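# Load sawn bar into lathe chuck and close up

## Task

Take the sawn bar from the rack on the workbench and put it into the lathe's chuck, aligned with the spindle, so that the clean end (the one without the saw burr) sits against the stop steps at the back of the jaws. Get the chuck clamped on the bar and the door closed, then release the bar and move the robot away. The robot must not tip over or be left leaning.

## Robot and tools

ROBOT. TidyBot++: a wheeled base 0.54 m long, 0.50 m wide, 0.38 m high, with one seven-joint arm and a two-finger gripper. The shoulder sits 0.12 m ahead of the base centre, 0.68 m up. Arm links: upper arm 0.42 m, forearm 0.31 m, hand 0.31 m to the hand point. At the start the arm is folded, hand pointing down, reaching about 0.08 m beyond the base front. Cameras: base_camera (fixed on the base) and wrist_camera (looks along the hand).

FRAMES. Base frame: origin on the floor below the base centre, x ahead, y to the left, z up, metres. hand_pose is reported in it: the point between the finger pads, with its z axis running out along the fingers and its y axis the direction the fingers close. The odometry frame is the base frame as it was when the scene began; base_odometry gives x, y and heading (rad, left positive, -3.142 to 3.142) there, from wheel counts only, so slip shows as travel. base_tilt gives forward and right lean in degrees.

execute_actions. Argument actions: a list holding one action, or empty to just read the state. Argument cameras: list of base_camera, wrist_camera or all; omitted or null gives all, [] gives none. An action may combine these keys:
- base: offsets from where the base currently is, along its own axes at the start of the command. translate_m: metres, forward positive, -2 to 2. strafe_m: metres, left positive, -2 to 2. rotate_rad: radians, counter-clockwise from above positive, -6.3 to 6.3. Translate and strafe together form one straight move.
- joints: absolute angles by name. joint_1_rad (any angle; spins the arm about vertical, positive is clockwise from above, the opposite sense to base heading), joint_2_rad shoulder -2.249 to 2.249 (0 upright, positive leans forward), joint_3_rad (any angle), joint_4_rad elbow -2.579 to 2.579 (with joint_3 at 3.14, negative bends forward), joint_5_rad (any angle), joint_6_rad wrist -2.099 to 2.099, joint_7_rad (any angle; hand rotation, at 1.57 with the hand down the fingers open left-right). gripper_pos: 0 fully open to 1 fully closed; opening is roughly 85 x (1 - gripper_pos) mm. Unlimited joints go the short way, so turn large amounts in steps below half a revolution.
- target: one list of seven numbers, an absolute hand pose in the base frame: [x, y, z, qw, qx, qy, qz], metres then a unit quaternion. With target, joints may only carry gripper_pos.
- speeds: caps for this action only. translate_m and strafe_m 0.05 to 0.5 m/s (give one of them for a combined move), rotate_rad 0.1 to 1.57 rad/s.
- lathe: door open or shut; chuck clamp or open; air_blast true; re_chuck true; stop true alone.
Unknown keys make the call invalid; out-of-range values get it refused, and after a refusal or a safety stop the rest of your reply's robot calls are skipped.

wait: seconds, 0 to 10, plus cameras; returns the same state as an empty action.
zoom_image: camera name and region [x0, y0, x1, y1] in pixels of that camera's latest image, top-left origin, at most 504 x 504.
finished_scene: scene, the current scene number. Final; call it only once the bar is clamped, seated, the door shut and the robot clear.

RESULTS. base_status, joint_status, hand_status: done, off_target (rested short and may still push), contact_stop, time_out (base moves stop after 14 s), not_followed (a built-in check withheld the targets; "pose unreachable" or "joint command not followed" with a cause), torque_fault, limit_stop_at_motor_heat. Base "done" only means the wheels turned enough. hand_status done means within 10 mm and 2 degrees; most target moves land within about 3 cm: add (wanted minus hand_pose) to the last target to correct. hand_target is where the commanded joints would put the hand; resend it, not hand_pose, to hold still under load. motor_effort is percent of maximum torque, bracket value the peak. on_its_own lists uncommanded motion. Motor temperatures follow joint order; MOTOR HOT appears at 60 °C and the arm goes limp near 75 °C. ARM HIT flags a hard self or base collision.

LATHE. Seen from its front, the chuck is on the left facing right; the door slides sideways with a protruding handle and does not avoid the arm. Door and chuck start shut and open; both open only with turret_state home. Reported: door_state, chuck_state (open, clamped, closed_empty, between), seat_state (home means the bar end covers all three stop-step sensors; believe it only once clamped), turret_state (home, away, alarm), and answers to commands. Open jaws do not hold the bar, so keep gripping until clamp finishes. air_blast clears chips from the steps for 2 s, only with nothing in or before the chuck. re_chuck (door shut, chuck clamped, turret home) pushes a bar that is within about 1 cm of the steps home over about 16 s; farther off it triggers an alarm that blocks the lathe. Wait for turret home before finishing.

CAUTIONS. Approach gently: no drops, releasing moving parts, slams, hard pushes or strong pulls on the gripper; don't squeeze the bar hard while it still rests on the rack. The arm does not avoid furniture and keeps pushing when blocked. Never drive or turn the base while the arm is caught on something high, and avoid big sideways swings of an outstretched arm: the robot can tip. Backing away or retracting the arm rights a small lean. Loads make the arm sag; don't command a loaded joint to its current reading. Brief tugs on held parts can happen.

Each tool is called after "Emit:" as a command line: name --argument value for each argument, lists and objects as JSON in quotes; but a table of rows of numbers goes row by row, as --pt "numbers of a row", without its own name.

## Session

Emit:
execute_actions --actions '[]'

Scene clock: 0.00 s.
Motor temperatures (°C): [32 36 29 31 39 38 41]
base_odometry: x=+0.000 y=+0.000 heading=+0.000
base_tilt: forward=+0.2 right=+0.0
base_status: not commanded
joint_positions: joint_1_rad=+0.005 joint_2_rad=-0.307 joint_3_rad=+3.169 joint_4_rad=-2.532 joint_5_rad=-0.050 joint_6_rad=-0.895 joint_7_rad=+1.570 gripper_pos=+0.000
joint_status: not commanded
motor_effort: joint_1_rad=+0 joint_2_rad=-2 joint_3_rad=+0 joint_4_rad=+14 joint_5_rad=+0 joint_6_rad=+2 joint_7_rad=+0
hand_pose: x=+0.2490 y=+0.0101 z=+0.5809 quat_wxyz=(-0.023, +0.999, -0.031, +0.011) (m; base frame)
hand_target: x=+0.2478 y=+0.0102 z=+0.5803 quat_wxyz=(-0.023, +0.999, -0.031, +0.010) (m; base frame)
hand_status: not commanded
lathe: door_state=shut chuck_state=open seat_state=open turret_state=home door_answer=taken chuck_answer=taken re_chuck_answer=taken
pictures: base_camera, wrist_camera
camera_calibration:
wrist_camera: T_world_to_cam=[[-0.0871884, -0.992541, -0.0852068, 0.0858387], [-0.996159, 0.0861739, 0.0155189, 0.284637], [-0.00806052, 0.0862326, -0.996242, 0.711955], [0, 0, 0, 1]] pos_world=[0.296767, -0.000723571, 0.712176]

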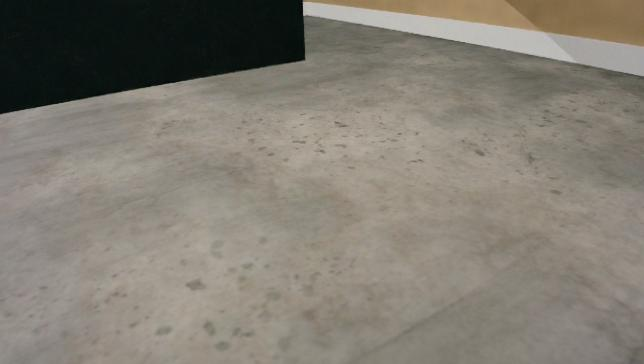

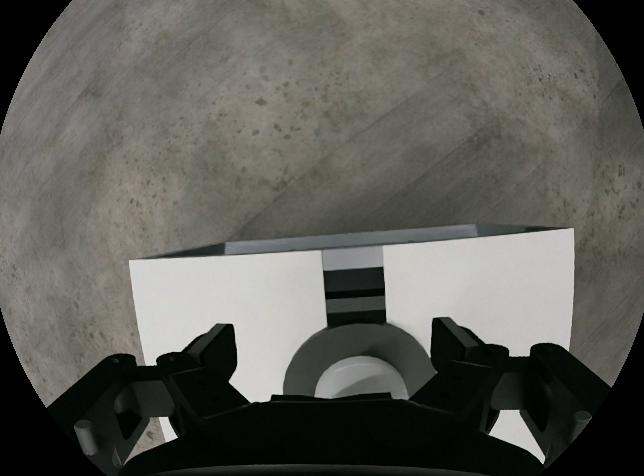

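Emit:
execute_actions --actions '[{"joints":{"joint_1_rad":0.0,"joint_2_rad":-0.3,"joint_3_rad":3.14,"joint_4_rad":-2.0,"joint_5_rad":0,"joint_6_rad":-0.1},"lathe":{"door":"open","air_blast":true}}]'

Scene clock: 2.40 s.
Motor temperatures (°C): [32 36 29 31 39 38 41]
base_odometry: x=+0.000 y=+0.000 heading=+0.000
base_tilt: forward=+0.2 right=+0.0
base_status: not commanded
joint_positions: joint_1_rad=+0.005 joint_2_rad=-0.307 joint_3_rad=+3.154 joint_4_rad=-2.004 joint_5_rad=-0.039 joint_6_rad=-0.153 joint_7_rad=+1.570 gripper_pos=+0.000
joint_status: all done
motor_effort: joint_1_rad=+0(1) joint_2_rad=-9(9) joint_3_rad=+0(1) joint_4_rad=+21(21) joint_5_rad=+0(2) joint_6_rad=+10(10) joint_7_rad=+0(1)
hand_pose: x=+0.6030 y=-0.0061 z=+0.9577 quat_wxyz=(-0.011, +0.798, -0.022, +0.602) (m; base frame)
hand_target: x=+0.6095 y=+0.0022 z=+0.9725 quat_wxyz=(+0.000, +0.783, +0.001, +0.622) (m; base frame)
hand_status: not commanded
lathe: door_state=open chuck_state=open seat_state=open turret_state=home door_answer=taken chuck_answer=taken re_chuck_answer=taken
pictures: base_camera, wrist_camera
camera_calibration:
wrist_camera: T_world_to_cam=[[0.00653533, -0.996921, -0.0781439, 0.0694438], [-0.3075, 0.0723556, -0.948793, 1.14098], [0.951526, 0.0302299, -0.30608, -0.148413], [0, 0, 0, 1]] pos_world=[0.491617, -0.00883999, 1.04256]

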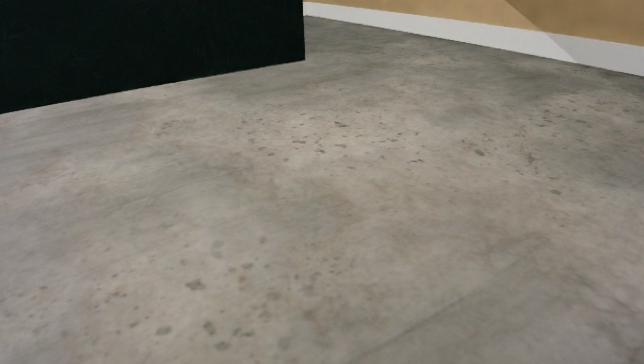

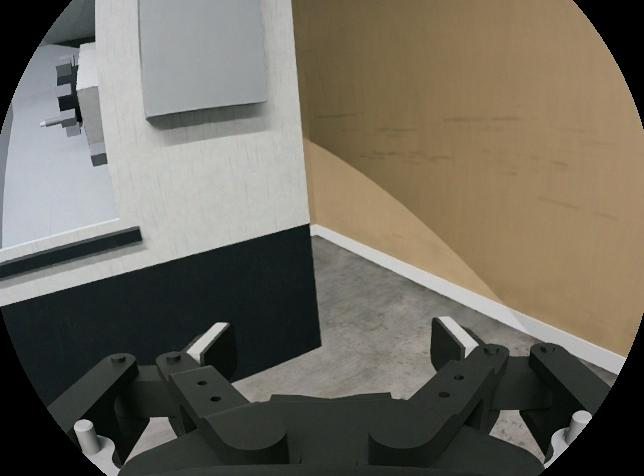

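Emit:
execute_actions --actions '[{"joints":{"joint_1_rad":1.57},"lathe":{"air_blast":true}}]' --cameras '["wrist_camera"]'

Emit:
execute_actions --actions '[{"joints":{"joint_1_rad":3.1}}]' --cameras '["wrist_camera"]'

Scene clock: 5.37 s.
Motor temperatures (°C): [32 36 29 31 39 38 41]
base_odometry: x=+0.000 y=+0.000 heading=+0.000
base_tilt: forward=+0.2 right=+0.0
base_status: not commanded
joint_positions: joint_1_rad=+1.559 joint_2_rad=-0.307 joint_3_rad=+3.149 joint_4_rad=-2.004 joint_5_rad=-0.038 joint_6_rad=-0.150 joint_7_rad=+1.570 gripper_pos=+0.000
joint_status: all done
motor_effort: joint_1_rad=+0(2) joint_2_rad=-9(10) joint_3_rad=+0(2) joint_4_rad=+21(21) joint_5_rad=+0(0) joint_6_rad=+9(11) joint_7_rad=+0(1)
hand_pose: x=+0.1239 y=-0.4842 z=+0.9586 quat_wxyz=(+0.415, +0.555, -0.573, +0.438) (m; base frame)
hand_target: x=+0.1216 y=-0.4905 z=+0.9725 quat_wxyz=(+0.439, +0.554, -0.553, +0.440) (m; base frame)
hand_status: not commanded
lathe: door_state=open chuck_state=open seat_state=open turret_state=home door_answer=taken chuck_answer=taken re_chuck_answer=taken
pictures: wrist_camera
camera_calibration:
wrist_camera: T_world_to_cam=[[-0.996699, -0.0285833, -0.0759937, 0.187079], [0.0636449, 0.306099, -0.94987, 1.09734], [0.050412, -0.951571, -0.303269, -0.044258], [0, 0, 0, 1]] pos_world=[0.118853, -0.37266, 1.04312]

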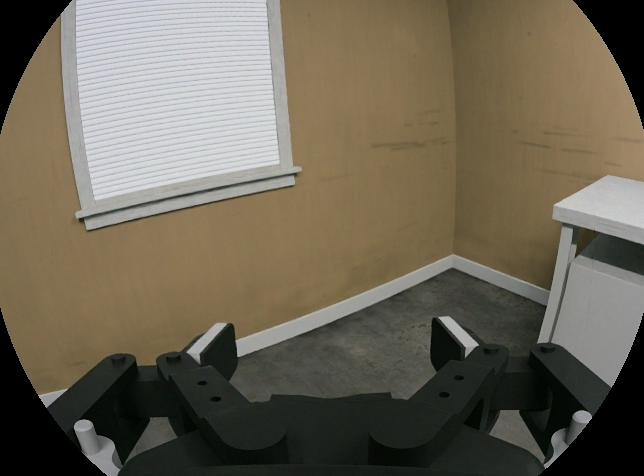

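Scene clock: 8.13 s.
Motor temperatures (°C): [32 36 29 31 39 38 41]
base_odometry: x=+0.000 y=+0.000 heading=+0.000
base_tilt: forward=+0.2 right=+0.0
base_status: not commanded
joint_positions: joint_1_rad=+3.089 joint_2_rad=-0.307 joint_3_rad=+3.148 joint_4_rad=-2.004 joint_5_rad=-0.038 joint_6_rad=-0.149 joint_7_rad=+1.570 gripper_pos=+0.000
joint_status: all done
motor_effort: joint_1_rad=+1(2) joint_2_rad=-9(10) joint_3_rad=+1(2) joint_4_rad=+21(21) joint_5_rad=+0(1) joint_6_rad=+10(10) joint_7_rad=-1(1)
hand_pose: x=-0.3646 y=-0.0253 z=+0.9586 quat_wxyz=(+0.603, +0.005, -0.797, +0.029) (m; base frame)
hand_target: x=-0.3710 y=-0.0226 z=+0.9725 quat_wxyz=(+0.621, +0.017, -0.783, +0.013) (m; base frame)
hand_status: not commanded
lathe: door_state=open chuck_state=open seat_state=open turret_state=home door_answer=taken chuck_answer=taken re_chuck_answer=taken
pictures: wrist_camera
camera_calibration:
wrist_camera: T_world_to_cam=[[-0.0704741, 0.994663, -0.0753544, 0.0763243], [0.308184, -0.0501356, -0.950005, 1.0683], [-0.948713, -0.0901738, -0.303006, 0.0743534], [0, 0, 0, 1]] pos_world=[-0.253315, -0.0156522, 1.04318]

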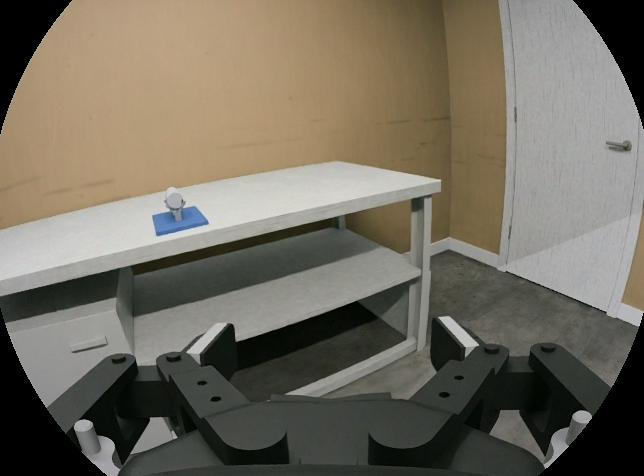

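Emit:
zoom_image --camera "wrist_camera" --region '[130, 170, 230, 250]'

Scaled by 5.040.

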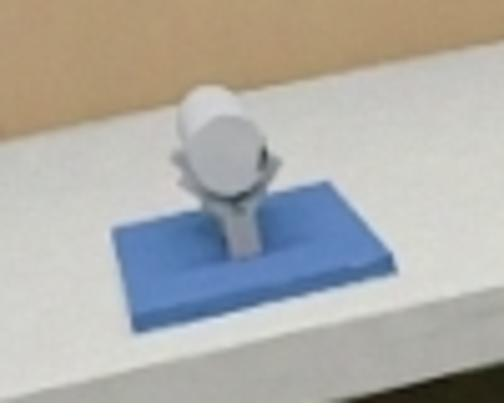

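Emit:
execute_actions --actions '[{"base":{"translate_m":-0.61,"strafe_m":-0.19,"rotate_rad":-2.59},"joints":{"joint_1_rad":1.55}}]' --cameras '[]'

Emit:
execute_actions --actions '[{"joints":{"joint_1_rad":0.0,"joint_6_rad":-0.3}}]'

Scene clock: 12.57 s.
Motor temperatures (°C): [32 36 29 31 39 38 41]
base_odometry: x=-0.610 y=-0.190 heading=-2.590
base_tilt: forward=+0.2 right=+0.0
base_status: done
joint_positions: joint_1_rad=+1.560 joint_2_rad=-0.306 joint_3_rad=+3.144 joint_4_rad=-2.004 joint_5_rad=-0.038 joint_6_rad=-0.148 joint_7_rad=+1.570 gripper_pos=+0.000
joint_status: all done
motor_effort: joint_1_rad=+0(2) joint_2_rad=-9(11) joint_3_rad=+0(2) joint_4_rad=+21(22) joint_5_rad=+0(0) joint_6_rad=+10(10) joint_7_rad=-1(1)
hand_pose: x=+0.1262 y=-0.4848 z=+0.9585 quat_wxyz=(+0.415, +0.557, -0.571, +0.438) (m; base frame)
hand_target: x=+0.1314 y=-0.4904 z=+0.9725 quat_wxyz=(+0.435, +0.560, -0.548, +0.444) (m; base frame)
hand_status: not commanded
lathe: door_state=open chuck_state=open seat_state=open turret_state=home door_answer=taken chuck_answer=taken re_chuck_answer=taken
pictures: none
No camera images: "cameras" was empty.

Scene clock: 15.33 s.
Motor temperatures (°C): [32 36 29 31 39 38 41]
base_odometry: x=-0.610 y=-0.190 heading=-2.590
base_tilt: forward=+0.2 right=+0.0
base_status: not commanded
joint_positions: joint_1_rad=+0.011 joint_2_rad=-0.306 joint_3_rad=+3.143 joint_4_rad=-2.004 joint_5_rad=-0.038 joint_6_rad=-0.245 joint_7_rad=+1.570 gripper_pos=+0.000
joint_status: all done
motor_effort: joint_1_rad=+0(2) joint_2_rad=-9(10) joint_3_rad=+0(2) joint_4_rad=+21(21) joint_5_rad=+0(0) joint_6_rad=+9(11) joint_7_rad=+0(1)
hand_pose: x=+0.5942 y=-0.0019 z=+0.9299 quat_wxyz=(-0.011, +0.826, -0.018, +0.564) (m; base frame)
hand_target: x=+0.5894 y=+0.0022 z=+0.9137 quat_wxyz=(+0.000, +0.841, +0.001, +0.540) (m; base frame)
hand_status: not commanded
lathe: door_state=open chuck_state=open seat_state=open turret_state=home door_answer=taken chuck_answer=taken re_chuck_answer=taken
pictures: base_camera, wrist_camera
camera_calibration:
wrist_camera: T_world_to_cam=[[0.00747908, -0.997066, -0.0761764, 0.0690416], [-0.395104, 0.0670335, -0.916187, 1.13337], [0.918606, 0.0369499, -0.393444, -0.0478605], [0, 0, 0, 1]] pos_world=[0.491248, -0.0053663, 1.02481]

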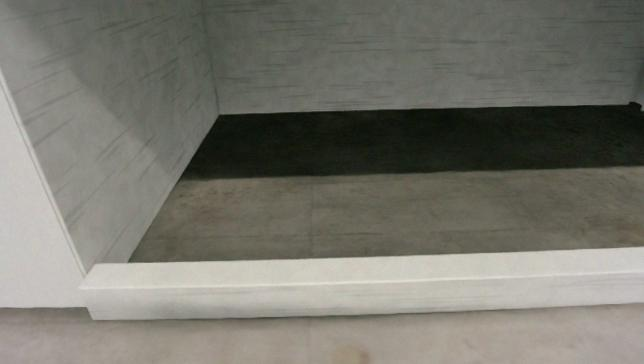

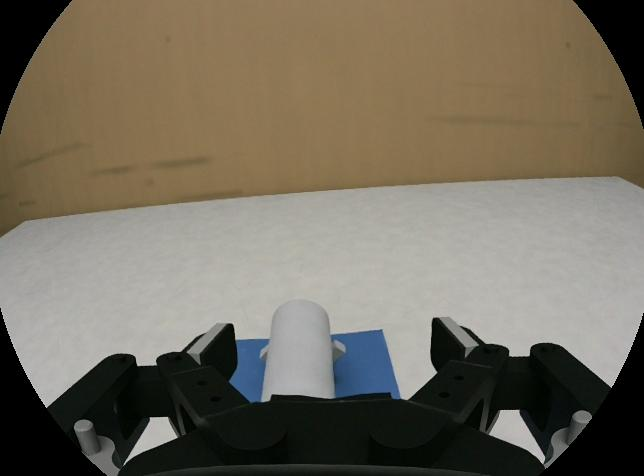

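Emit:
execute_actions --actions '[{"target":[0.60,0.02,0.90,0,1,0,0]}]' --cameras '["wrist_camera"]'

Scene clock: 18.83 s.
Motor temperatures (°C): [32 36 29 31 39 38 41]
base_odometry: x=-0.610 y=-0.190 heading=-2.589
base_tilt: forward=+0.2 right=+0.0
base_status: not commanded
joint_positions: joint_1_rad=-0.039 joint_2_rad=+0.511 joint_3_rad=+3.173 joint_4_rad=-0.479 joint_5_rad=-0.038 joint_6_rad=-2.049 joint_7_rad=+1.570 gripper_pos=+0.000
joint_status: not commanded
motor_effort: joint_1_rad=+0(1) joint_2_rad=-30(31) joint_3_rad=+0(2) joint_4_rad=+14(22) joint_5_rad=+0(1) joint_6_rad=+2(10) joint_7_rad=-1(1)
hand_pose: x=+0.6193 y=+0.0212 z=+0.9114 quat_wxyz=(-0.009, +0.999, +0.015, +0.051) (m; base frame)
hand_target: x=+0.6099 y=+0.0203 z=+0.9002 quat_wxyz=(+0.000, +1.000, +0.000, +0.016) (m; base frame)
hand_status: off_target (0.022 m and 6.2 deg from the pose sent, 0.038 m and 68.7 deg at the start; a joint's target at an end of its range on 76 of 76 steps)
lathe: door_state=open chuck_state=open seat_state=open turret_state=home door_answer=taken chuck_answer=taken re_chuck_answer=taken
pictures: wrist_camera
camera_calibration:
wrist_camera: T_world_to_cam=[[0.00969535, -0.998392, -0.0558499, 0.0706342], [-0.997759, -0.00596127, -0.0666419, 0.725324], [0.0662018, 0.0563709, -0.996213, 0.997801], [0, 0, 0, 1]] pos_world=[0.656957, 0.0185975, 1.0463]

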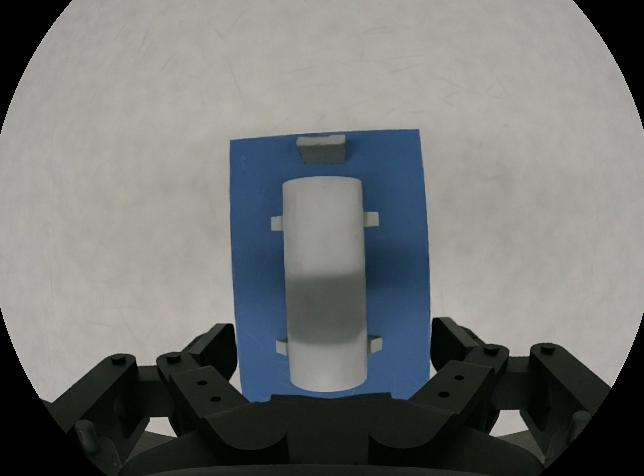

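Emit:
zoom_image --camera "wrist_camera" --region '[260, 120, 400, 240]'

Emit:
zoom_image --camera "wrist_camera" --region '[260, 300, 400, 410]'

Scaled by 3.600.

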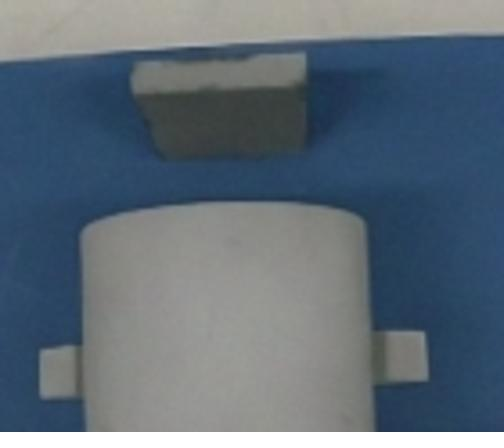

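Scaled by 3.600.

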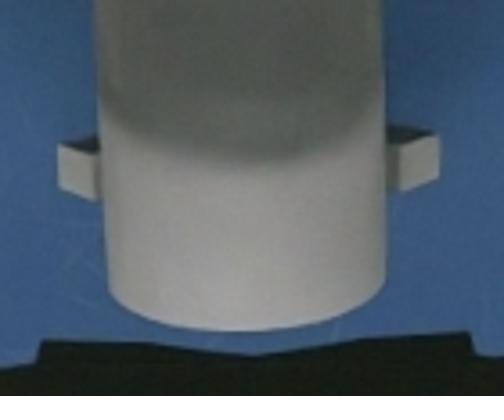

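Emit:
execute_actions --actions '[{"base":{"translate_m":-0.3},"joints":{"joint_1_rad":-0.03,"joint_2_rad":-0.3,"joint_3_rad":3.14,"joint_4_rad":-2.1,"joint_5_rad":0,"joint_6_rad":-0.1,"joint_7_rad":1.57}}]' --cameras '["wrist_camera"]'

Scene clock: 22.80 s.
Motor temperatures (°C): [32 36 29 31 39 38 41]
base_odometry: x=-0.354 y=-0.033 heading=-2.590
base_tilt: forward=+0.2 right=+0.0
base_status: done
joint_positions: joint_1_rad=-0.040 joint_2_rad=-0.289 joint_3_rad=+3.154 joint_4_rad=-2.074 joint_5_rad=-0.038 joint_6_rad=-0.153 joint_7_rad=+1.570 gripper_pos=+0.000
joint_status: all done
motor_effort: joint_1_rad=+0(1) joint_2_rad=-9(34) joint_3_rad=+0(2) joint_4_rad=+21(22) joint_5_rad=+0(2) joint_6_rad=+9(10) joint_7_rad=+0(2)
hand_pose: x=+0.5967 y=+0.0161 z=+0.9069 quat_wxyz=(-0.023, +0.824, -0.003, +0.566) (m; base frame)
hand_target: x=+0.5951 y=+0.0165 z=+0.9117 quat_wxyz=(-0.009, +0.813, +0.013, +0.582) (m; base frame)
hand_status: not commanded
lathe: door_state=open chuck_state=open seat_state=open turret_state=home door_answer=taken chuck_answer=taken re_chuck_answer=taken
pictures: wrist_camera
camera_calibration:
wrist_camera: T_world_to_cam=[[0.0457607, -0.995868, -0.0784463, 0.0644269], [-0.392241, 0.0543091, -0.918258, 1.11242], [0.918724, 0.07279, -0.388134, -0.0653583], [0, 0, 0, 1]] pos_world=[0.493436, 0.00850324, 1.00118]

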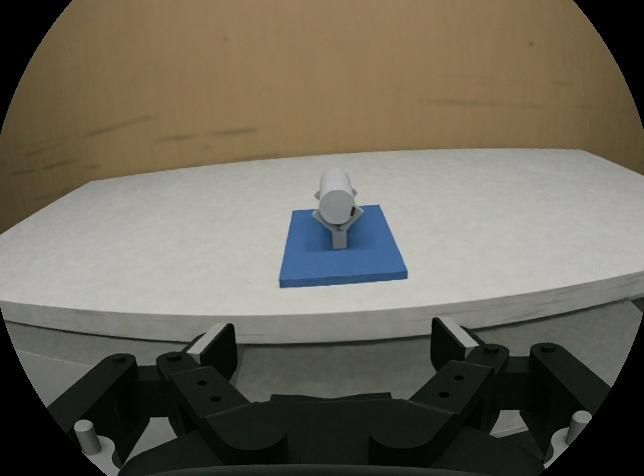

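Emit:
zoom_image --camera "wrist_camera" --region '[305, 160, 375, 230]'

Scaled by 7.200.

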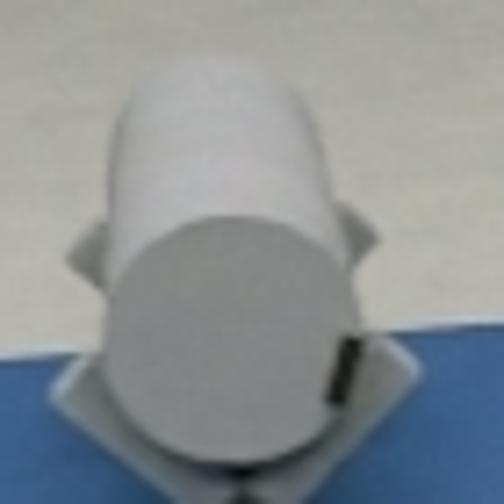

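Emit:
execute_actions --actions '[{"target":[0.57,0.0,0.905,0,1,0,0]}]' --cameras '[]'

Emit:
execute_actions --actions '[{"base":{"translate_m":0.365,"strafe_m":0.004,"rotate_rad":0.04},"speeds":{"translate_m":0.4}}]' --cameras '["wrist_camera"]'

Scene clock: 28.20 s.
Motor temperatures (°C): [32 36 29 31 39 38 41]
base_odometry: x=-0.354 y=-0.033 heading=-2.590
base_tilt: forward=+0.2 right=+0.0
base_status: not commanded
joint_positions: joint_1_rad=-0.029 joint_2_rad=+0.404 joint_3_rad=+3.172 joint_4_rad=-0.646 joint_5_rad=-0.038 joint_6_rad=-2.022 joint_7_rad=+1.570 gripper_pos=+0.000
joint_status: not commanded
motor_effort: joint_1_rad=+0(1) joint_2_rad=-28(28) joint_3_rad=+0(2) joint_4_rad=+15(22) joint_5_rad=+0(0) joint_6_rad=+2(10) joint_7_rad=-1(1)
hand_pose: x=+0.5791 y=+0.0149 z=+0.9145 quat_wxyz=(-0.011, +0.999, +0.009, +0.035) (m; base frame)
hand_target: x=+0.5700 y=+0.0000 z=+0.9050 quat_wxyz=(+0.000, +1.000, +0.000, +0.000) (m; base frame)
hand_status: off_target (0.020 m and 4.3 deg from the pose sent, 0.031 m and 69.0 deg at the start)
lathe: door_state=open chuck_state=open seat_state=open turret_state=home door_answer=taken chuck_answer=taken re_chuck_answer=taken
pictures: none
No camera images: "cameras" was empty.

Scene clock: 30.20 s.
Motor temperatures (°C): [32 36 29 31 39 38 41]
base_odometry: x=-0.663 y=-0.227 heading=-2.549
base_tilt: forward=+0.2 right=+0.0
base_status: done
joint_positions: joint_1_rad=-0.021 joint_2_rad=+0.420 joint_3_rad=+3.177 joint_4_rad=-0.644 joint_5_rad=-0.038 joint_6_rad=-2.029 joint_7_rad=+1.570 gripper_pos=+0.000
joint_status: not commanded
motor_effort: joint_1_rad=+0(3) joint_2_rad=-28(31) joint_3_rad=-1(2) joint_4_rad=+14(15) joint_5_rad=+0(1) joint_6_rad=+1(3) joint_7_rad=+0(1)
hand_pose: x=+0.5808 y=+0.0101 z=+0.9075 quat_wxyz=(-0.009, +1.000, +0.003, +0.024) (m; base frame)
hand_target: x=+0.5700 y=+0.0000 z=+0.9050 quat_wxyz=(+0.000, +1.000, +0.000, +0.000) (m; base frame)
hand_status: not commanded
lathe: door_state=open chuck_state=open seat_state=open turret_state=home door_answer=taken chuck_answer=taken re_chuck_answer=taken
pictures: wrist_camera
camera_calibration:
wrist_camera: T_world_to_cam=[[-0.0172629, -0.998223, -0.0570373, 0.0764945], [-0.999756, 0.0180179, -0.0127488, 0.638577], [0.0137539, 0.0568033, -0.998291, 1.02948], [0, 0, 0, 1]] pos_world=[0.625583, 0.00637494, 1.04022]

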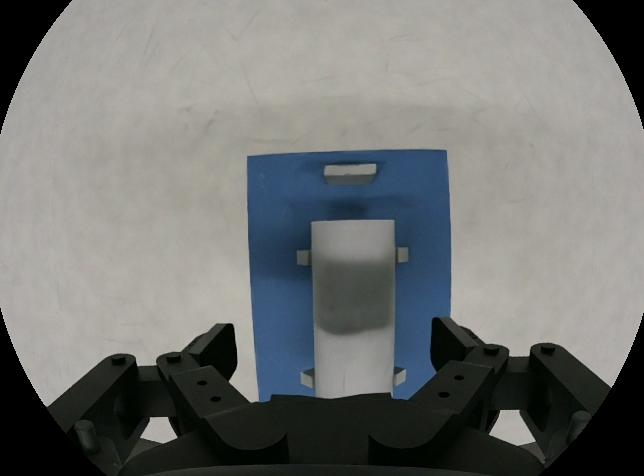

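Emit:
execute_actions --actions '[{"base":{"translate_m":-0.009,"strafe_m":-0.0095},"target":[0.568,-0.002,0.885,0.009,1,-0.003,-0.024]}]' --cameras '["wrist_camera"]'

Scene clock: 31.60 s.
Motor temperatures (°C): [32 36 29 31 39 38 41]
base_odometry: x=-0.661 y=-0.215 heading=-2.549
base_tilt: forward=+0.2 right=+0.0
base_status: done
joint_positions: joint_1_rad=-0.022 joint_2_rad=+0.424 joint_3_rad=+3.183 joint_4_rad=-0.677 joint_5_rad=-0.032 joint_6_rad=-2.029 joint_7_rad=+1.570 gripper_pos=+0.000
joint_status: not commanded
motor_effort: joint_1_rad=+0(3) joint_2_rad=-28(30) joint_3_rad=-1(2) joint_4_rad=+14(15) joint_5_rad=+0(1) joint_6_rad=+2(2) joint_7_rad=-1(1)
hand_pose: x=+0.5763 y=+0.0069 z=+0.8964 quat_wxyz=(-0.006, +1.000, -0.001, +0.006) (m; base frame)
hand_target: x=+0.5680 y=-0.0020 z=+0.8850 quat_wxyz=(+0.009, +1.000, -0.003, -0.024) (m; base frame)
hand_status: off_target (0.017 m and 3.8 deg from the pose sent, 0.029 m and 6.0 deg at the start)
lathe: door_state=open chuck_state=open seat_state=open turret_state=home door_answer=taken chuck_answer=taken re_chuck_answer=taken
pictures: wrist_camera
camera_calibration:
wrist_camera: T_world_to_cam=[[-0.0272347, -0.998425, -0.0490527, 0.071093], [-0.999381, 0.0261029, 0.023569, 0.601088], [-0.0222515, 0.0496642, -0.998518, 1.03964], [0, 0, 0, 1]] pos_world=[0.625786, 0.00365791, 1.02742]

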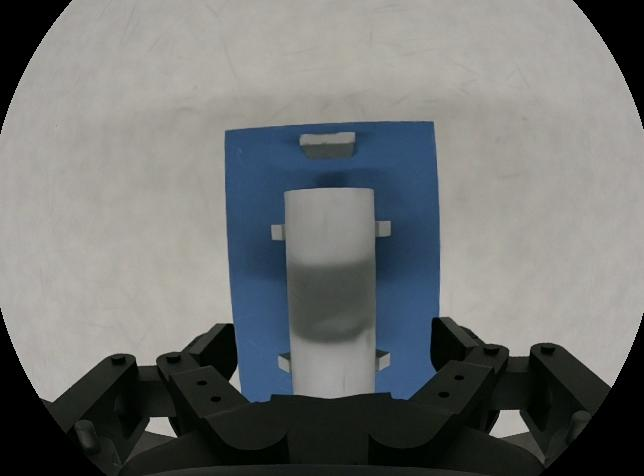

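Emit:
execute_actions --actions '[{"target":[0.568,-0.004,0.866,0.007,1,-0.001,-0.026]}]' --cameras '[]'

Emit:
execute_actions --actions '[{"target":[0.563,-0.004,0.855,0.007,1,-0.001,-0.026]}]' --cameras '["wrist_camera"]'

Scene clock: 32.73 s.
Motor temperatures (°C): [32 36 29 31 39 38 41]
base_odometry: x=-0.661 y=-0.215 heading=-2.549
base_tilt: forward=+0.2 right=+0.0
base_status: not commanded
joint_positions: joint_1_rad=-0.022 joint_2_rad=+0.420 joint_3_rad=+3.183 joint_4_rad=-0.774 joint_5_rad=-0.032 joint_6_rad=-2.019 joint_7_rad=+1.570 gripper_pos=+0.000
joint_status: not commanded
motor_effort: joint_1_rad=+0(1) joint_2_rad=-28(30) joint_3_rad=-1(1) joint_4_rad=+15(16) joint_5_rad=+0(0) joint_6_rad=+1(2) joint_7_rad=-1(1)
hand_pose: x=+0.5611 y=+0.0066 z=+0.8713 quat_wxyz=(-0.007, +0.999, -0.002, -0.035) (m; base frame)
hand_target: x=+0.5680 y=-0.0040 z=+0.8660 quat_wxyz=(+0.007, +1.000, -0.001, -0.026) (m; base frame)
hand_status: off_target (0.014 m and 1.9 deg from the pose sent, 0.033 m and 3.9 deg at the start)
lathe: door_state=open chuck_state=open seat_state=open turret_state=home door_answer=taken chuck_answer=taken re_chuck_answer=taken
pictures: none
No camera images: "cameras" was empty.

Scene clock: 33.57 s.
Motor temperatures (°C): [32 36 29 31 39 38 41]
base_odometry: x=-0.661 y=-0.215 heading=-2.549
base_tilt: forward=+0.2 right=+0.0
base_status: not commanded
joint_positions: joint_1_rad=-0.022 joint_2_rad=+0.397 joint_3_rad=+3.183 joint_4_rad=-0.851 joint_5_rad=-0.032 joint_6_rad=-1.982 joint_7_rad=+1.570 gripper_pos=+0.000
joint_status: not commanded
motor_effort: joint_1_rad=+0(1) joint_2_rad=-28(29) joint_3_rad=+0(1) joint_4_rad=+15(15) joint_5_rad=+0(0) joint_6_rad=+0(1) joint_7_rad=+0(1)
hand_pose: x=+0.5529 y=+0.0064 z=+0.8594 quat_wxyz=(-0.007, +0.999, -0.003, -0.044) (m; base frame)
hand_target: x=+0.5630 y=-0.0040 z=+0.8550 quat_wxyz=(+0.007, +1.000, -0.001, -0.026) (m; base frame)
hand_status: off_target (0.015 m and 2.6 deg from the pose sent, 0.020 m and 1.9 deg at the start)
lathe: door_state=open chuck_state=open seat_state=open turret_state=home door_answer=taken chuck_answer=taken re_chuck_answer=taken
pictures: wrist_camera
camera_calibration:
wrist_camera: T_world_to_cam=[[-0.035638, -0.998157, -0.0491164, 0.0729034], [-0.991989, 0.0293719, 0.122865, 0.489173], [-0.121196, 0.0531016, -0.991207, 1.05061], [0, 0, 0, 1]] pos_world=[0.615182, 0.00261208, 0.98485]

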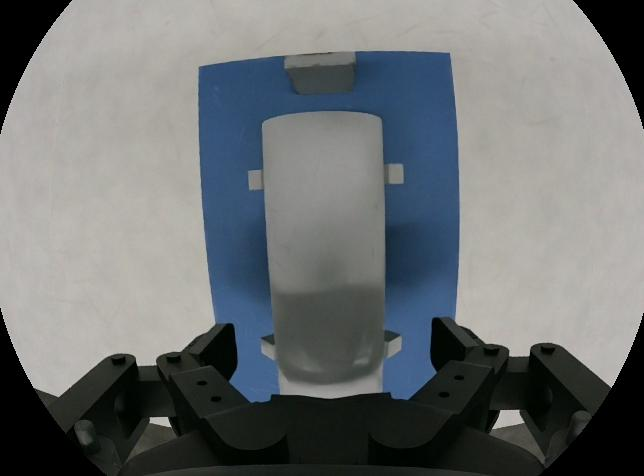

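Emit:
execute_actions --actions '[{"target":[0.580,-0.004,0.863,0.006,1,0.001,0.016]}]' --cameras '["wrist_camera"]'

Scene clock: 34.43 s.
Motor temperatures (°C): [32 36 29 31 39 38 41]
base_odometry: x=-0.661 y=-0.215 heading=-2.549
base_tilt: forward=+0.2 right=+0.0
base_status: not commanded
joint_positions: joint_1_rad=-0.022 joint_2_rad=+0.375 joint_3_rad=+3.183 joint_4_rad=-0.853 joint_5_rad=-0.032 joint_6_rad=-1.906 joint_7_rad=+1.570 gripper_pos=+0.000
joint_status: not commanded
motor_effort: joint_1_rad=+0(0) joint_2_rad=-27(29) joint_3_rad=+0(2) joint_4_rad=+16(16) joint_5_rad=+0(0) joint_6_rad=+1(2) joint_7_rad=+0(1)
hand_pose: x=+0.5718 y=+0.0062 z=+0.8677 quat_wxyz=(-0.008, +1.000, -0.003, +0.004) (m; base frame)
hand_target: x=+0.5800 y=-0.0040 z=+0.8630 quat_wxyz=(+0.006, +1.000, +0.001, +0.016) (m; base frame)
hand_status: off_target (0.014 m and 2.1 deg from the pose sent, 0.029 m and 7.0 deg at the start)
lathe: door_state=open chuck_state=open seat_state=open turret_state=home door_answer=taken chuck_answer=taken re_chuck_answer=taken
pictures: wrist_camera
camera_calibration:
wrist_camera: T_world_to_cam=[[-0.0319433, -0.998113, -0.0524402, 0.0745409], [-0.999147, 0.0305135, 0.0278421, 0.593485], [-0.0261894, 0.0532848, -0.998236, 1.01287], [0, 0, 0, 1]] pos_world=[0.621886, 0.00232011, 0.998472]

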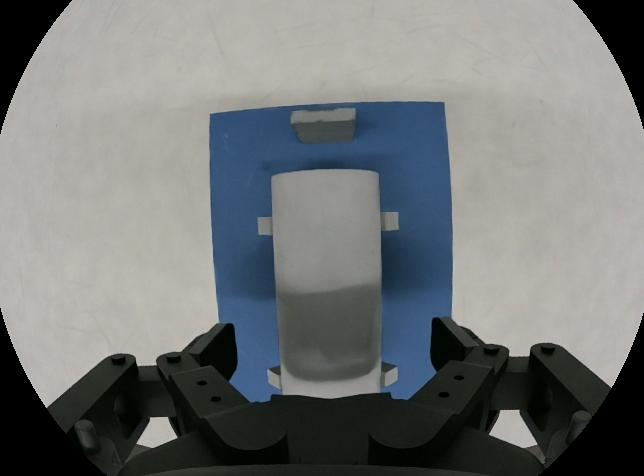

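Emit:
execute_actions --actions '[{"joints":{"gripper_pos":0.56}}]' --cameras '["wrist_camera"]'

Scene clock: 35.70 s.
Motor temperatures (°C): [32 36 29 31 39 38 41]
base_odometry: x=-0.661 y=-0.215 heading=-2.549
base_tilt: forward=+0.2 right=+0.0
base_status: not commanded
joint_positions: joint_1_rad=-0.024 joint_2_rad=+0.372 joint_3_rad=+3.183 joint_4_rad=-0.854 joint_5_rad=-0.033 joint_6_rad=-1.905 joint_7_rad=+1.570 gripper_pos=+0.540
joint_status: all done
motor_effort: joint_1_rad=+1(3) joint_2_rad=-27(28) joint_3_rad=+1(3) joint_4_rad=+15(15) joint_5_rad=+1(5) joint_6_rad=+1(2) joint_7_rad=+0(1)
hand_pose: x=+0.5718 y=+0.0073 z=+0.8689 quat_wxyz=(-0.008, +1.000, -0.002, +0.006) (m; base frame)
hand_target: x=+0.5800 y=-0.0040 z=+0.8630 quat_wxyz=(+0.006, +1.000, +0.001, +0.016) (m; base frame)
hand_status: not commanded
lathe: door_state=open chuck_state=open seat_state=open turret_state=home door_answer=taken chuck_answer=taken re_chuck_answer=taken
pictures: wrist_camera
camera_calibration:
wrist_camera: T_world_to_cam=[[-0.0294179, -0.998139, -0.0534148, 0.0751111], [-0.99932, 0.0281814, 0.023756, 0.597027], [-0.0222065, 0.0540773, -0.99829, 1.01174], [0, 0, 0, 1]] pos_world=[0.621298, 0.00343414, 0.999837]

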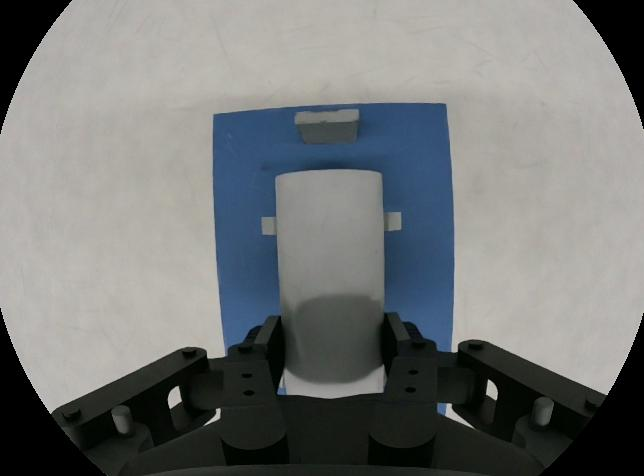

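Nicely close. Grip firmly (as before) and lift.

Emit:
execute_actions --actions '[{"joints":{"gripper_pos":0.8}}]' --cameras '[]'

Emit:
execute_actions --actions '[{"target":[0.570,-0.004,0.905,0.006,1,0.001,0.01]}]' --cameras '["wrist_camera"]'

Scene clock: 36.53 s.
Motor temperatures (°C): [32 36 29 31 39 38 41]
base_odometry: x=-0.661 y=-0.215 heading=-2.549
base_tilt: forward=+0.2 right=+0.0
base_status: not commanded
joint_positions: joint_1_rad=-0.024 joint_2_rad=+0.372 joint_3_rad=+3.183 joint_4_rad=-0.854 joint_5_rad=-0.033 joint_6_rad=-1.904 joint_7_rad=+1.570 gripper_pos=+0.544
joint_status: gripper_pos off_target (ended at +0.544, target +0.800)
motor_effort: joint_1_rad=+1(1) joint_2_rad=-27(27) joint_3_rad=+0(1) joint_4_rad=+15(15) joint_5_rad=+1(1) joint_6_rad=+1(2) joint_7_rad=-1(1)
hand_pose: x=+0.5718 y=+0.0073 z=+0.8689 quat_wxyz=(-0.008, +1.000, -0.002, +0.006) (m; base frame)
hand_target: x=+0.5800 y=-0.0040 z=+0.8630 quat_wxyz=(+0.006, +1.000, +0.001, +0.016) (m; base frame)
hand_status: not commanded
lathe: door_state=open chuck_state=open seat_state=open turret_state=home door_answer=taken chuck_answer=taken re_chuck_answer=taken
pictures: none
No camera images: "cameras" was empty.

Scene clock: 37.73 s.
Motor temperatures (°C): [32 36 29 31 39 38 41]
base_odometry: x=-0.661 y=-0.215 heading=-2.549
base_tilt: forward=+0.2 right=+0.0
base_status: not commanded
joint_positions: joint_1_rad=-0.024 joint_2_rad=+0.407 joint_3_rad=+3.183 joint_4_rad=-0.691 joint_5_rad=-0.033 joint_6_rad=-1.995 joint_7_rad=+1.570 gripper_pos=+0.544
joint_status: not commanded
motor_effort: joint_1_rad=+0(2) joint_2_rad=-32(33) joint_3_rad=-1(1) joint_4_rad=+17(19) joint_5_rad=+0(1) joint_6_rad=+2(3) joint_7_rad=-1(1)
hand_pose: x=+0.5811 y=+0.0078 z=+0.9001 quat_wxyz=(-0.006, +1.000, +0.000, +0.024) (m; base frame)
hand_target: x=+0.5700 y=-0.0040 z=+0.9050 quat_wxyz=(+0.006, +1.000, +0.001, +0.010) (m; base frame)
hand_status: off_target (0.017 m and 2.2 deg from the pose sent, 0.038 m and 1.7 deg at the start)
lathe: door_state=open chuck_state=open seat_state=open turret_state=home door_answer=taken chuck_answer=taken re_chuck_answer=taken
pictures: wrist_camera
camera_calibration:
wrist_camera: T_world_to_cam=[[-0.0237033, -0.998402, -0.0513024, 0.0723453], [-0.999615, 0.0244105, -0.0132032, 0.639043], [0.0144344, 0.0509696, -0.998596, 1.02215], [0, 0, 0, 1]] pos_world=[0.625758, 0.00453166, 1.03286]

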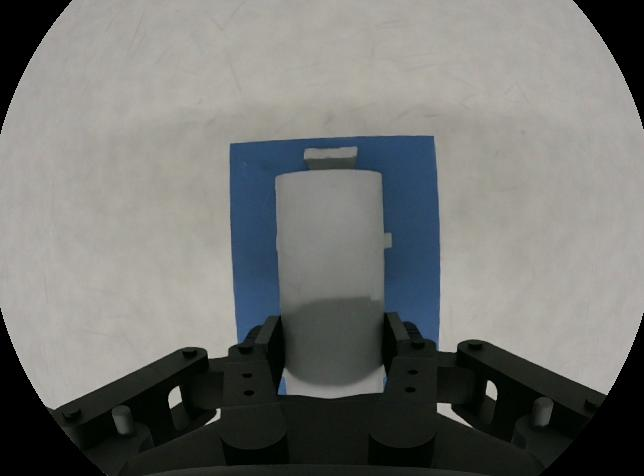

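Emit:
execute_actions --actions '[{"base":{"translate_m":-0.35}}]' --cameras '[]'

Emit:
execute_actions --actions '[{"joints":{"joint_1_rad":-1.155,"joint_2_rad":0.374,"joint_3_rad":4.358,"joint_4_rad":-1.523,"joint_5_rad":0.265,"joint_6_rad":0.16,"joint_7_rad":2.559},"base":{"translate_m":-0.68,"strafe_m":0.13,"rotate_rad":1.6}}]'

Scene clock: 41.13 s.
Motor temperatures (°C): [32 36 29 31 39 38 41]
base_odometry: x=-0.371 y=-0.019 heading=-2.548
base_tilt: forward=+0.2 right=+0.0
base_status: done
joint_positions: joint_1_rad=-0.023 joint_2_rad=+0.412 joint_3_rad=+3.183 joint_4_rad=-0.686 joint_5_rad=-0.033 joint_6_rad=-2.006 joint_7_rad=+1.570 gripper_pos=+0.545
joint_status: not commanded
motor_effort: joint_1_rad=+0(2) joint_2_rad=-32(36) joint_3_rad=+0(1) joint_4_rad=+17(18) joint_5_rad=+0(1) joint_6_rad=+2(4) joint_7_rad=-1(1)
hand_pose: x=+0.5794 y=+0.0075 z=+0.8995 quat_wxyz=(-0.006, +1.000, +0.000, +0.019) (m; base frame)
hand_target: x=+0.5700 y=-0.0040 z=+0.9050 quat_wxyz=(+0.006, +1.000, +0.001, +0.010) (m; base frame)
hand_status: not commanded
lathe: door_state=open chuck_state=open seat_state=open turret_state=home door_answer=taken chuck_answer=taken re_chuck_answer=taken
pictures: none
No camera images: "cameras" was empty.

Scene clock: 44.33 s.
Motor temperatures (°C): [32 36 29 31 39 38 41]
base_odometry: x=+0.266 y=+0.253 heading=-0.947
base_tilt: forward=+0.2 right=+0.0
base_status: done
joint_positions: joint_1_rad=-1.155 joint_2_rad=+0.394 joint_3_rad=+4.342 joint_4_rad=-1.522 joint_5_rad=+0.230 joint_6_rad=+0.084 joint_7_rad=+2.511 gripper_pos=+0.545
joint_status: all done
motor_effort: joint_1_rad=+0(8) joint_2_rad=-25(40) joint_3_rad=+9(16) joint_4_rad=+25(25) joint_5_rad=-1(4) joint_6_rad=+12(13) joint_7_rad=-1(2)
hand_pose: x=+0.8189 y=+0.1361 z=+1.0283 quat_wxyz=(+0.487, +0.517, +0.495, +0.501) (m; base frame)
hand_target: x=+0.8157 y=+0.1347 z=+1.0582 quat_wxyz=(+0.514, +0.474, +0.501, +0.510) (m; base frame)
hand_status: not commanded
lathe: door_state=open chuck_state=open seat_state=open turret_state=home door_answer=taken chuck_answer=taken re_chuck_answer=taken
pictures: base_camera, wrist_camera
camera_calibration:
wrist_camera: T_world_to_cam=[[0.0615469, -0.062088, 0.996171, -1.06172], [-0.043726, -0.997273, -0.0594551, 0.27915], [0.997146, -0.0398993, -0.0640939, -0.613168], [0, 0, 0, 1]] pos_world=[0.68897, 0.188004, 1.03496]

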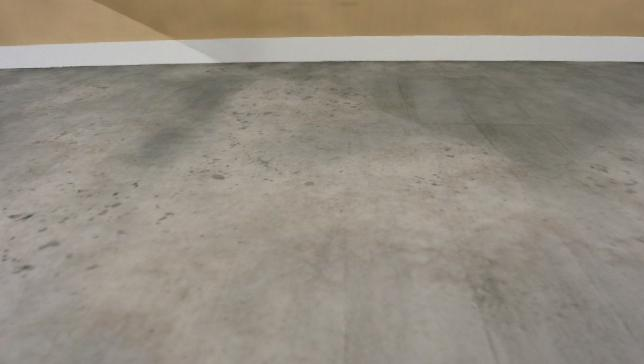

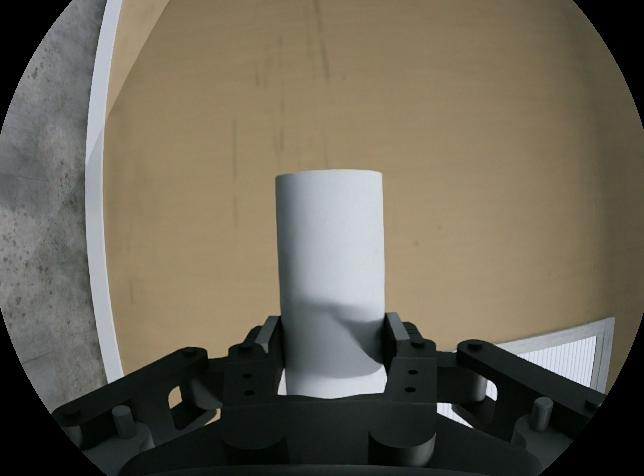

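Emit:
execute_actions --actions '[{"base":{"rotate_rad":1.524},"target":[0.816,0.136,1.074,0.521,0.466,0.509,0.5025]}]'

Scene clock: 47.60 s.
Motor temperatures (°C): [32 36 29 31 39 38 41]
base_odometry: x=+0.266 y=+0.254 heading=+0.576
base_tilt: forward=+0.2 right=+0.0
base_status: done
joint_positions: joint_1_rad=-1.155 joint_2_rad=+0.387 joint_3_rad=+4.343 joint_4_rad=-1.499 joint_5_rad=+0.391 joint_6_rad=+0.085 joint_7_rad=+2.458 gripper_pos=+0.545
joint_status: not commanded
motor_effort: joint_1_rad=+0(6) joint_2_rad=-25(30) joint_3_rad=+10(14) joint_4_rad=+25(27) joint_5_rad=-1(1) joint_6_rad=+11(14) joint_7_rad=-1(1)
hand_pose: x=+0.8185 y=+0.1422 z=+1.0426 quat_wxyz=(+0.511, +0.482, +0.521, +0.485) (m; base frame)
hand_target: x=+0.8160 y=+0.1360 z=+1.0740 quat_wxyz=(+0.521, +0.466, +0.509, +0.502) (m; base frame)
hand_status: off_target (0.032 m and 3.3 deg from the pose sent, 0.046 m and 7.2 deg at the start)
lathe: door_state=open chuck_state=open seat_state=open turret_state=home door_answer=taken chuck_answer=taken re_chuck_answer=taken
pictures: base_camera, wrist_camera
camera_calibration:
wrist_camera: T_world_to_cam=[[0.0442708, 0.0395471, 0.998237, -1.078], [-0.0225733, -0.998921, 0.0405753, 0.164688], [0.998765, -0.0243298, -0.0433304, -0.636833], [0, 0, 0, 1]] pos_world=[0.687488, 0.191648, 1.04182]

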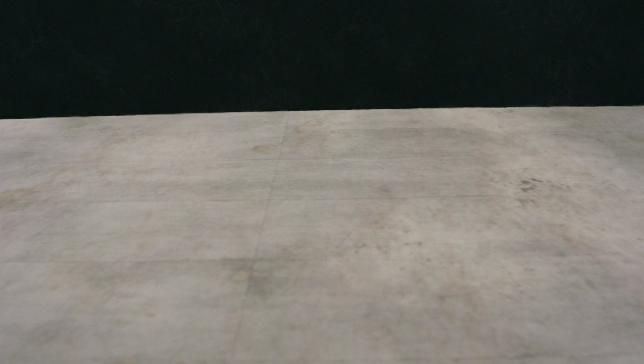

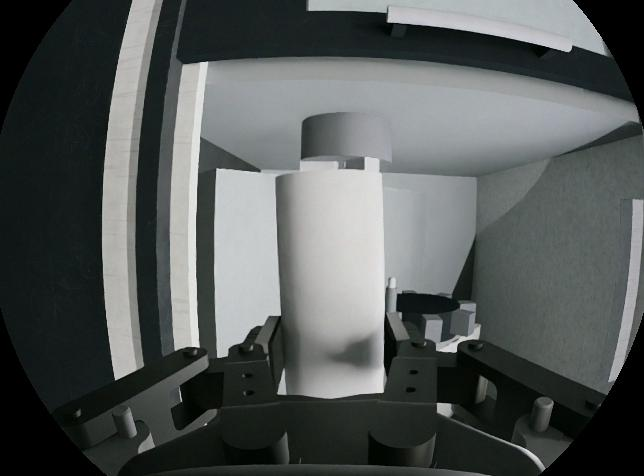

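Emit:
execute_actions --actions '[{"base":{"translate_m":0.50,"strafe_m":0.085},"speeds":{"translate_m":0.4},"target":[0.816,0.134,1.080,0.5056,0.483,0.492,0.519]}]' --cameras '["wrist_camera"]'

Scene clock: 50.40 s.
Motor temperatures (°C): [32 36 29 31 39 38 41]
base_odometry: x=+0.638 y=+0.597 heading=+0.577
base_tilt: forward=+0.2 right=+0.0
base_status: done
joint_positions: joint_1_rad=-1.151 joint_2_rad=+0.372 joint_3_rad=+4.340 joint_4_rad=-1.490 joint_5_rad=+0.391 joint_6_rad=+0.085 joint_7_rad=+2.412 gripper_pos=+0.545
joint_status: not commanded
motor_effort: joint_1_rad=+0(2) joint_2_rad=-25(27) joint_3_rad=+9(11) joint_4_rad=+25(27) joint_5_rad=-1(1) joint_6_rad=+11(12) joint_7_rad=-1(2)
hand_pose: x=+0.8171 y=+0.1377 z=+1.0536 quat_wxyz=(+0.500, +0.494, +0.503, +0.504) (m; base frame)
hand_target: x=+0.8160 y=+0.1340 z=+1.0800 quat_wxyz=(+0.506, +0.483, +0.492, +0.519) (m; base frame)
hand_status: off_target (0.027 m and 2.6 deg from the pose sent, 0.038 m and 5.2 deg at the start)
lathe: door_state=open chuck_state=open seat_state=open turret_state=home door_answer=taken chuck_answer=taken re_chuck_answer=taken
pictures: wrist_camera
camera_calibration:
wrist_camera: T_world_to_cam=[[0.0309765, -0.0198496, 0.999323, -1.07089], [-0.021376, -0.999587, -0.0191922, 0.221833], [0.999292, -0.0207671, -0.031388, -0.648575], [0, 0, 0, 1]] pos_world=[0.68603, 0.187016, 1.05407]

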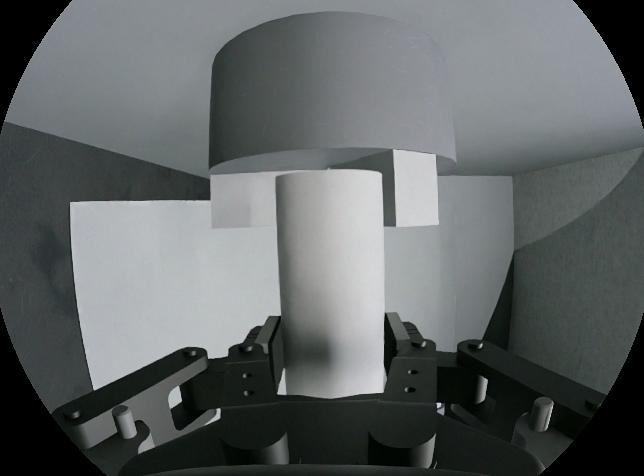

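Emit:
execute_actions --actions '[{"base":{"translate_m":0.14,"strafe_m":-0.033},"speeds":{"translate_m":0.2}}]' --cameras '["wrist_camera"]'

Emit:
zoom_image --camera "wrist_camera" --region '[240, 120, 440, 220]'

Scene clock: 52.17 s.
Motor temperatures (°C): [32 36 29 31 39 38 41]
base_odometry: x=+0.774 y=+0.646 heading=+0.577
base_tilt: forward=+0.2 right=+0.0
base_status: done
joint_positions: joint_1_rad=-1.145 joint_2_rad=+0.374 joint_3_rad=+4.335 joint_4_rad=-1.480 joint_5_rad=+0.402 joint_6_rad=+0.080 joint_7_rad=+2.412 gripper_pos=+0.545
joint_status: not commanded
motor_effort: joint_1_rad=+0(4) joint_2_rad=-25(31) joint_3_rad=+9(13) joint_4_rad=+25(36) joint_5_rad=-1(3) joint_6_rad=+11(17) joint_7_rad=-1(3)
hand_pose: x=+0.8184 y=+0.1385 z=+1.0562 quat_wxyz=(+0.504, +0.490, +0.505, +0.501) (m; base frame)
hand_target: x=+0.8160 y=+0.1340 z=+1.0800 quat_wxyz=(+0.506, +0.483, +0.492, +0.519) (m; base frame)
hand_status: not commanded
lathe: door_state=open chuck_state=open seat_state=open turret_state=home door_answer=taken chuck_answer=taken re_chuck_answer=taken
pictures: wrist_camera
camera_calibration:
wrist_camera: T_world_to_cam=[[0.0282569, -0.00752366, 0.999572, -1.0733], [-0.0219791, -0.999735, -0.00690355, 0.210256], [0.999359, -0.0217746, -0.0284148, -0.65278], [0, 0, 0, 1]] pos_world=[0.68731, 0.187911, 1.05574]

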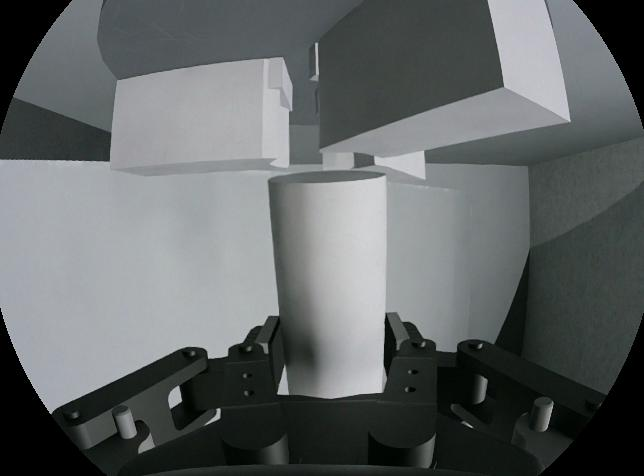

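Scaled by 2.520.

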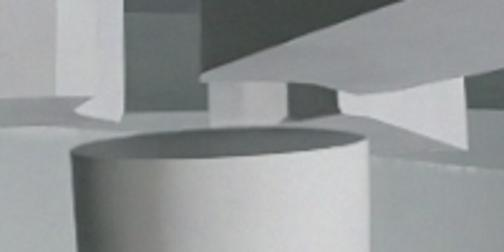

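Emit:
zoom_image --camera "wrist_camera" --region '[250, 150, 410, 410]'

Scaled by 1.938.

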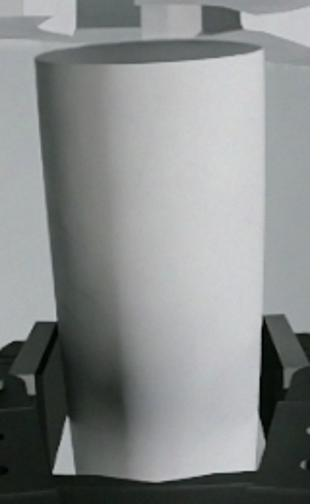

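Emit:
execute_actions --actions '[{"base":{"strafe_m":-0.012},"target":[0.816,0.134,1.080,0.5466,0.5388,0.4320,0.4748]}]' --cameras '["wrist_camera"]'

Emit:
zoom_image --camera "wrist_camera" --region '[220, 100, 460, 410]'

Scene clock: 55.87 s.
Motor temperatures (°C): [32 36 29 31 39 38 41]
base_odometry: x=+0.780 y=+0.636 heading=+0.578
base_tilt: forward=+0.2 right=+0.0
base_status: done
joint_positions: joint_1_rad=-1.251 joint_2_rad=+0.527 joint_3_rad=+4.516 joint_4_rad=-1.400 joint_5_rad=+0.683 joint_6_rad=-0.079 joint_7_rad=+1.915 gripper_pos=+0.545
joint_status: not commanded
motor_effort: joint_1_rad=+0(2) joint_2_rad=-26(28) joint_3_rad=+13(15) joint_4_rad=+23(25) joint_5_rad=+1(1) joint_6_rad=+6(11) joint_7_rad=-1(1)
hand_pose: x=+0.8192 y=+0.1446 z=+1.0615 quat_wxyz=(+0.532, +0.535, +0.451, +0.477) (m; base frame)
hand_target: x=+0.8160 y=+0.1340 z=+1.0800 quat_wxyz=(+0.546, +0.538, +0.432, +0.475) (m; base frame)
hand_status: off_target (0.022 m and 2.8 deg from the pose sent, 0.024 m and 11.6 deg at the start)
lathe: door_state=open chuck_state=open seat_state=open turret_state=home door_answer=taken chuck_answer=taken re_chuck_answer=taken
pictures: wrist_camera
camera_calibration:
wrist_camera: T_world_to_cam=[[0.00762884, -0.057679, 0.998306, -1.05298], [-0.172158, -0.983504, -0.0555082, 0.388717], [0.98504, -0.171442, -0.0174329, -0.631619], [0, 0, 0, 1]] pos_world=[0.697124, 0.213283, 1.06177]

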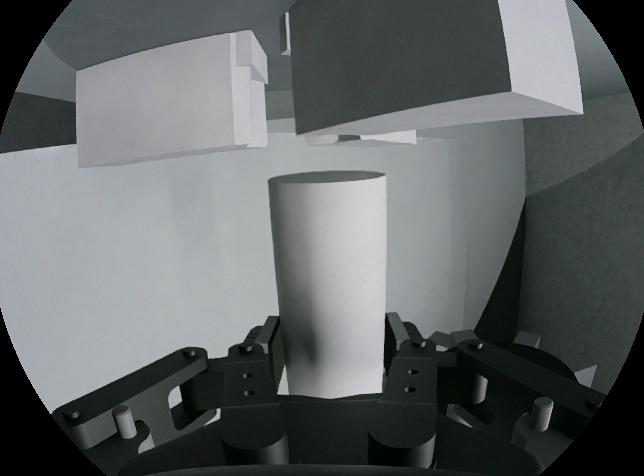

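Scaled by 1.626.

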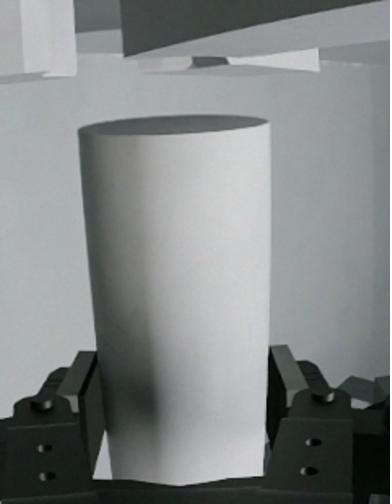

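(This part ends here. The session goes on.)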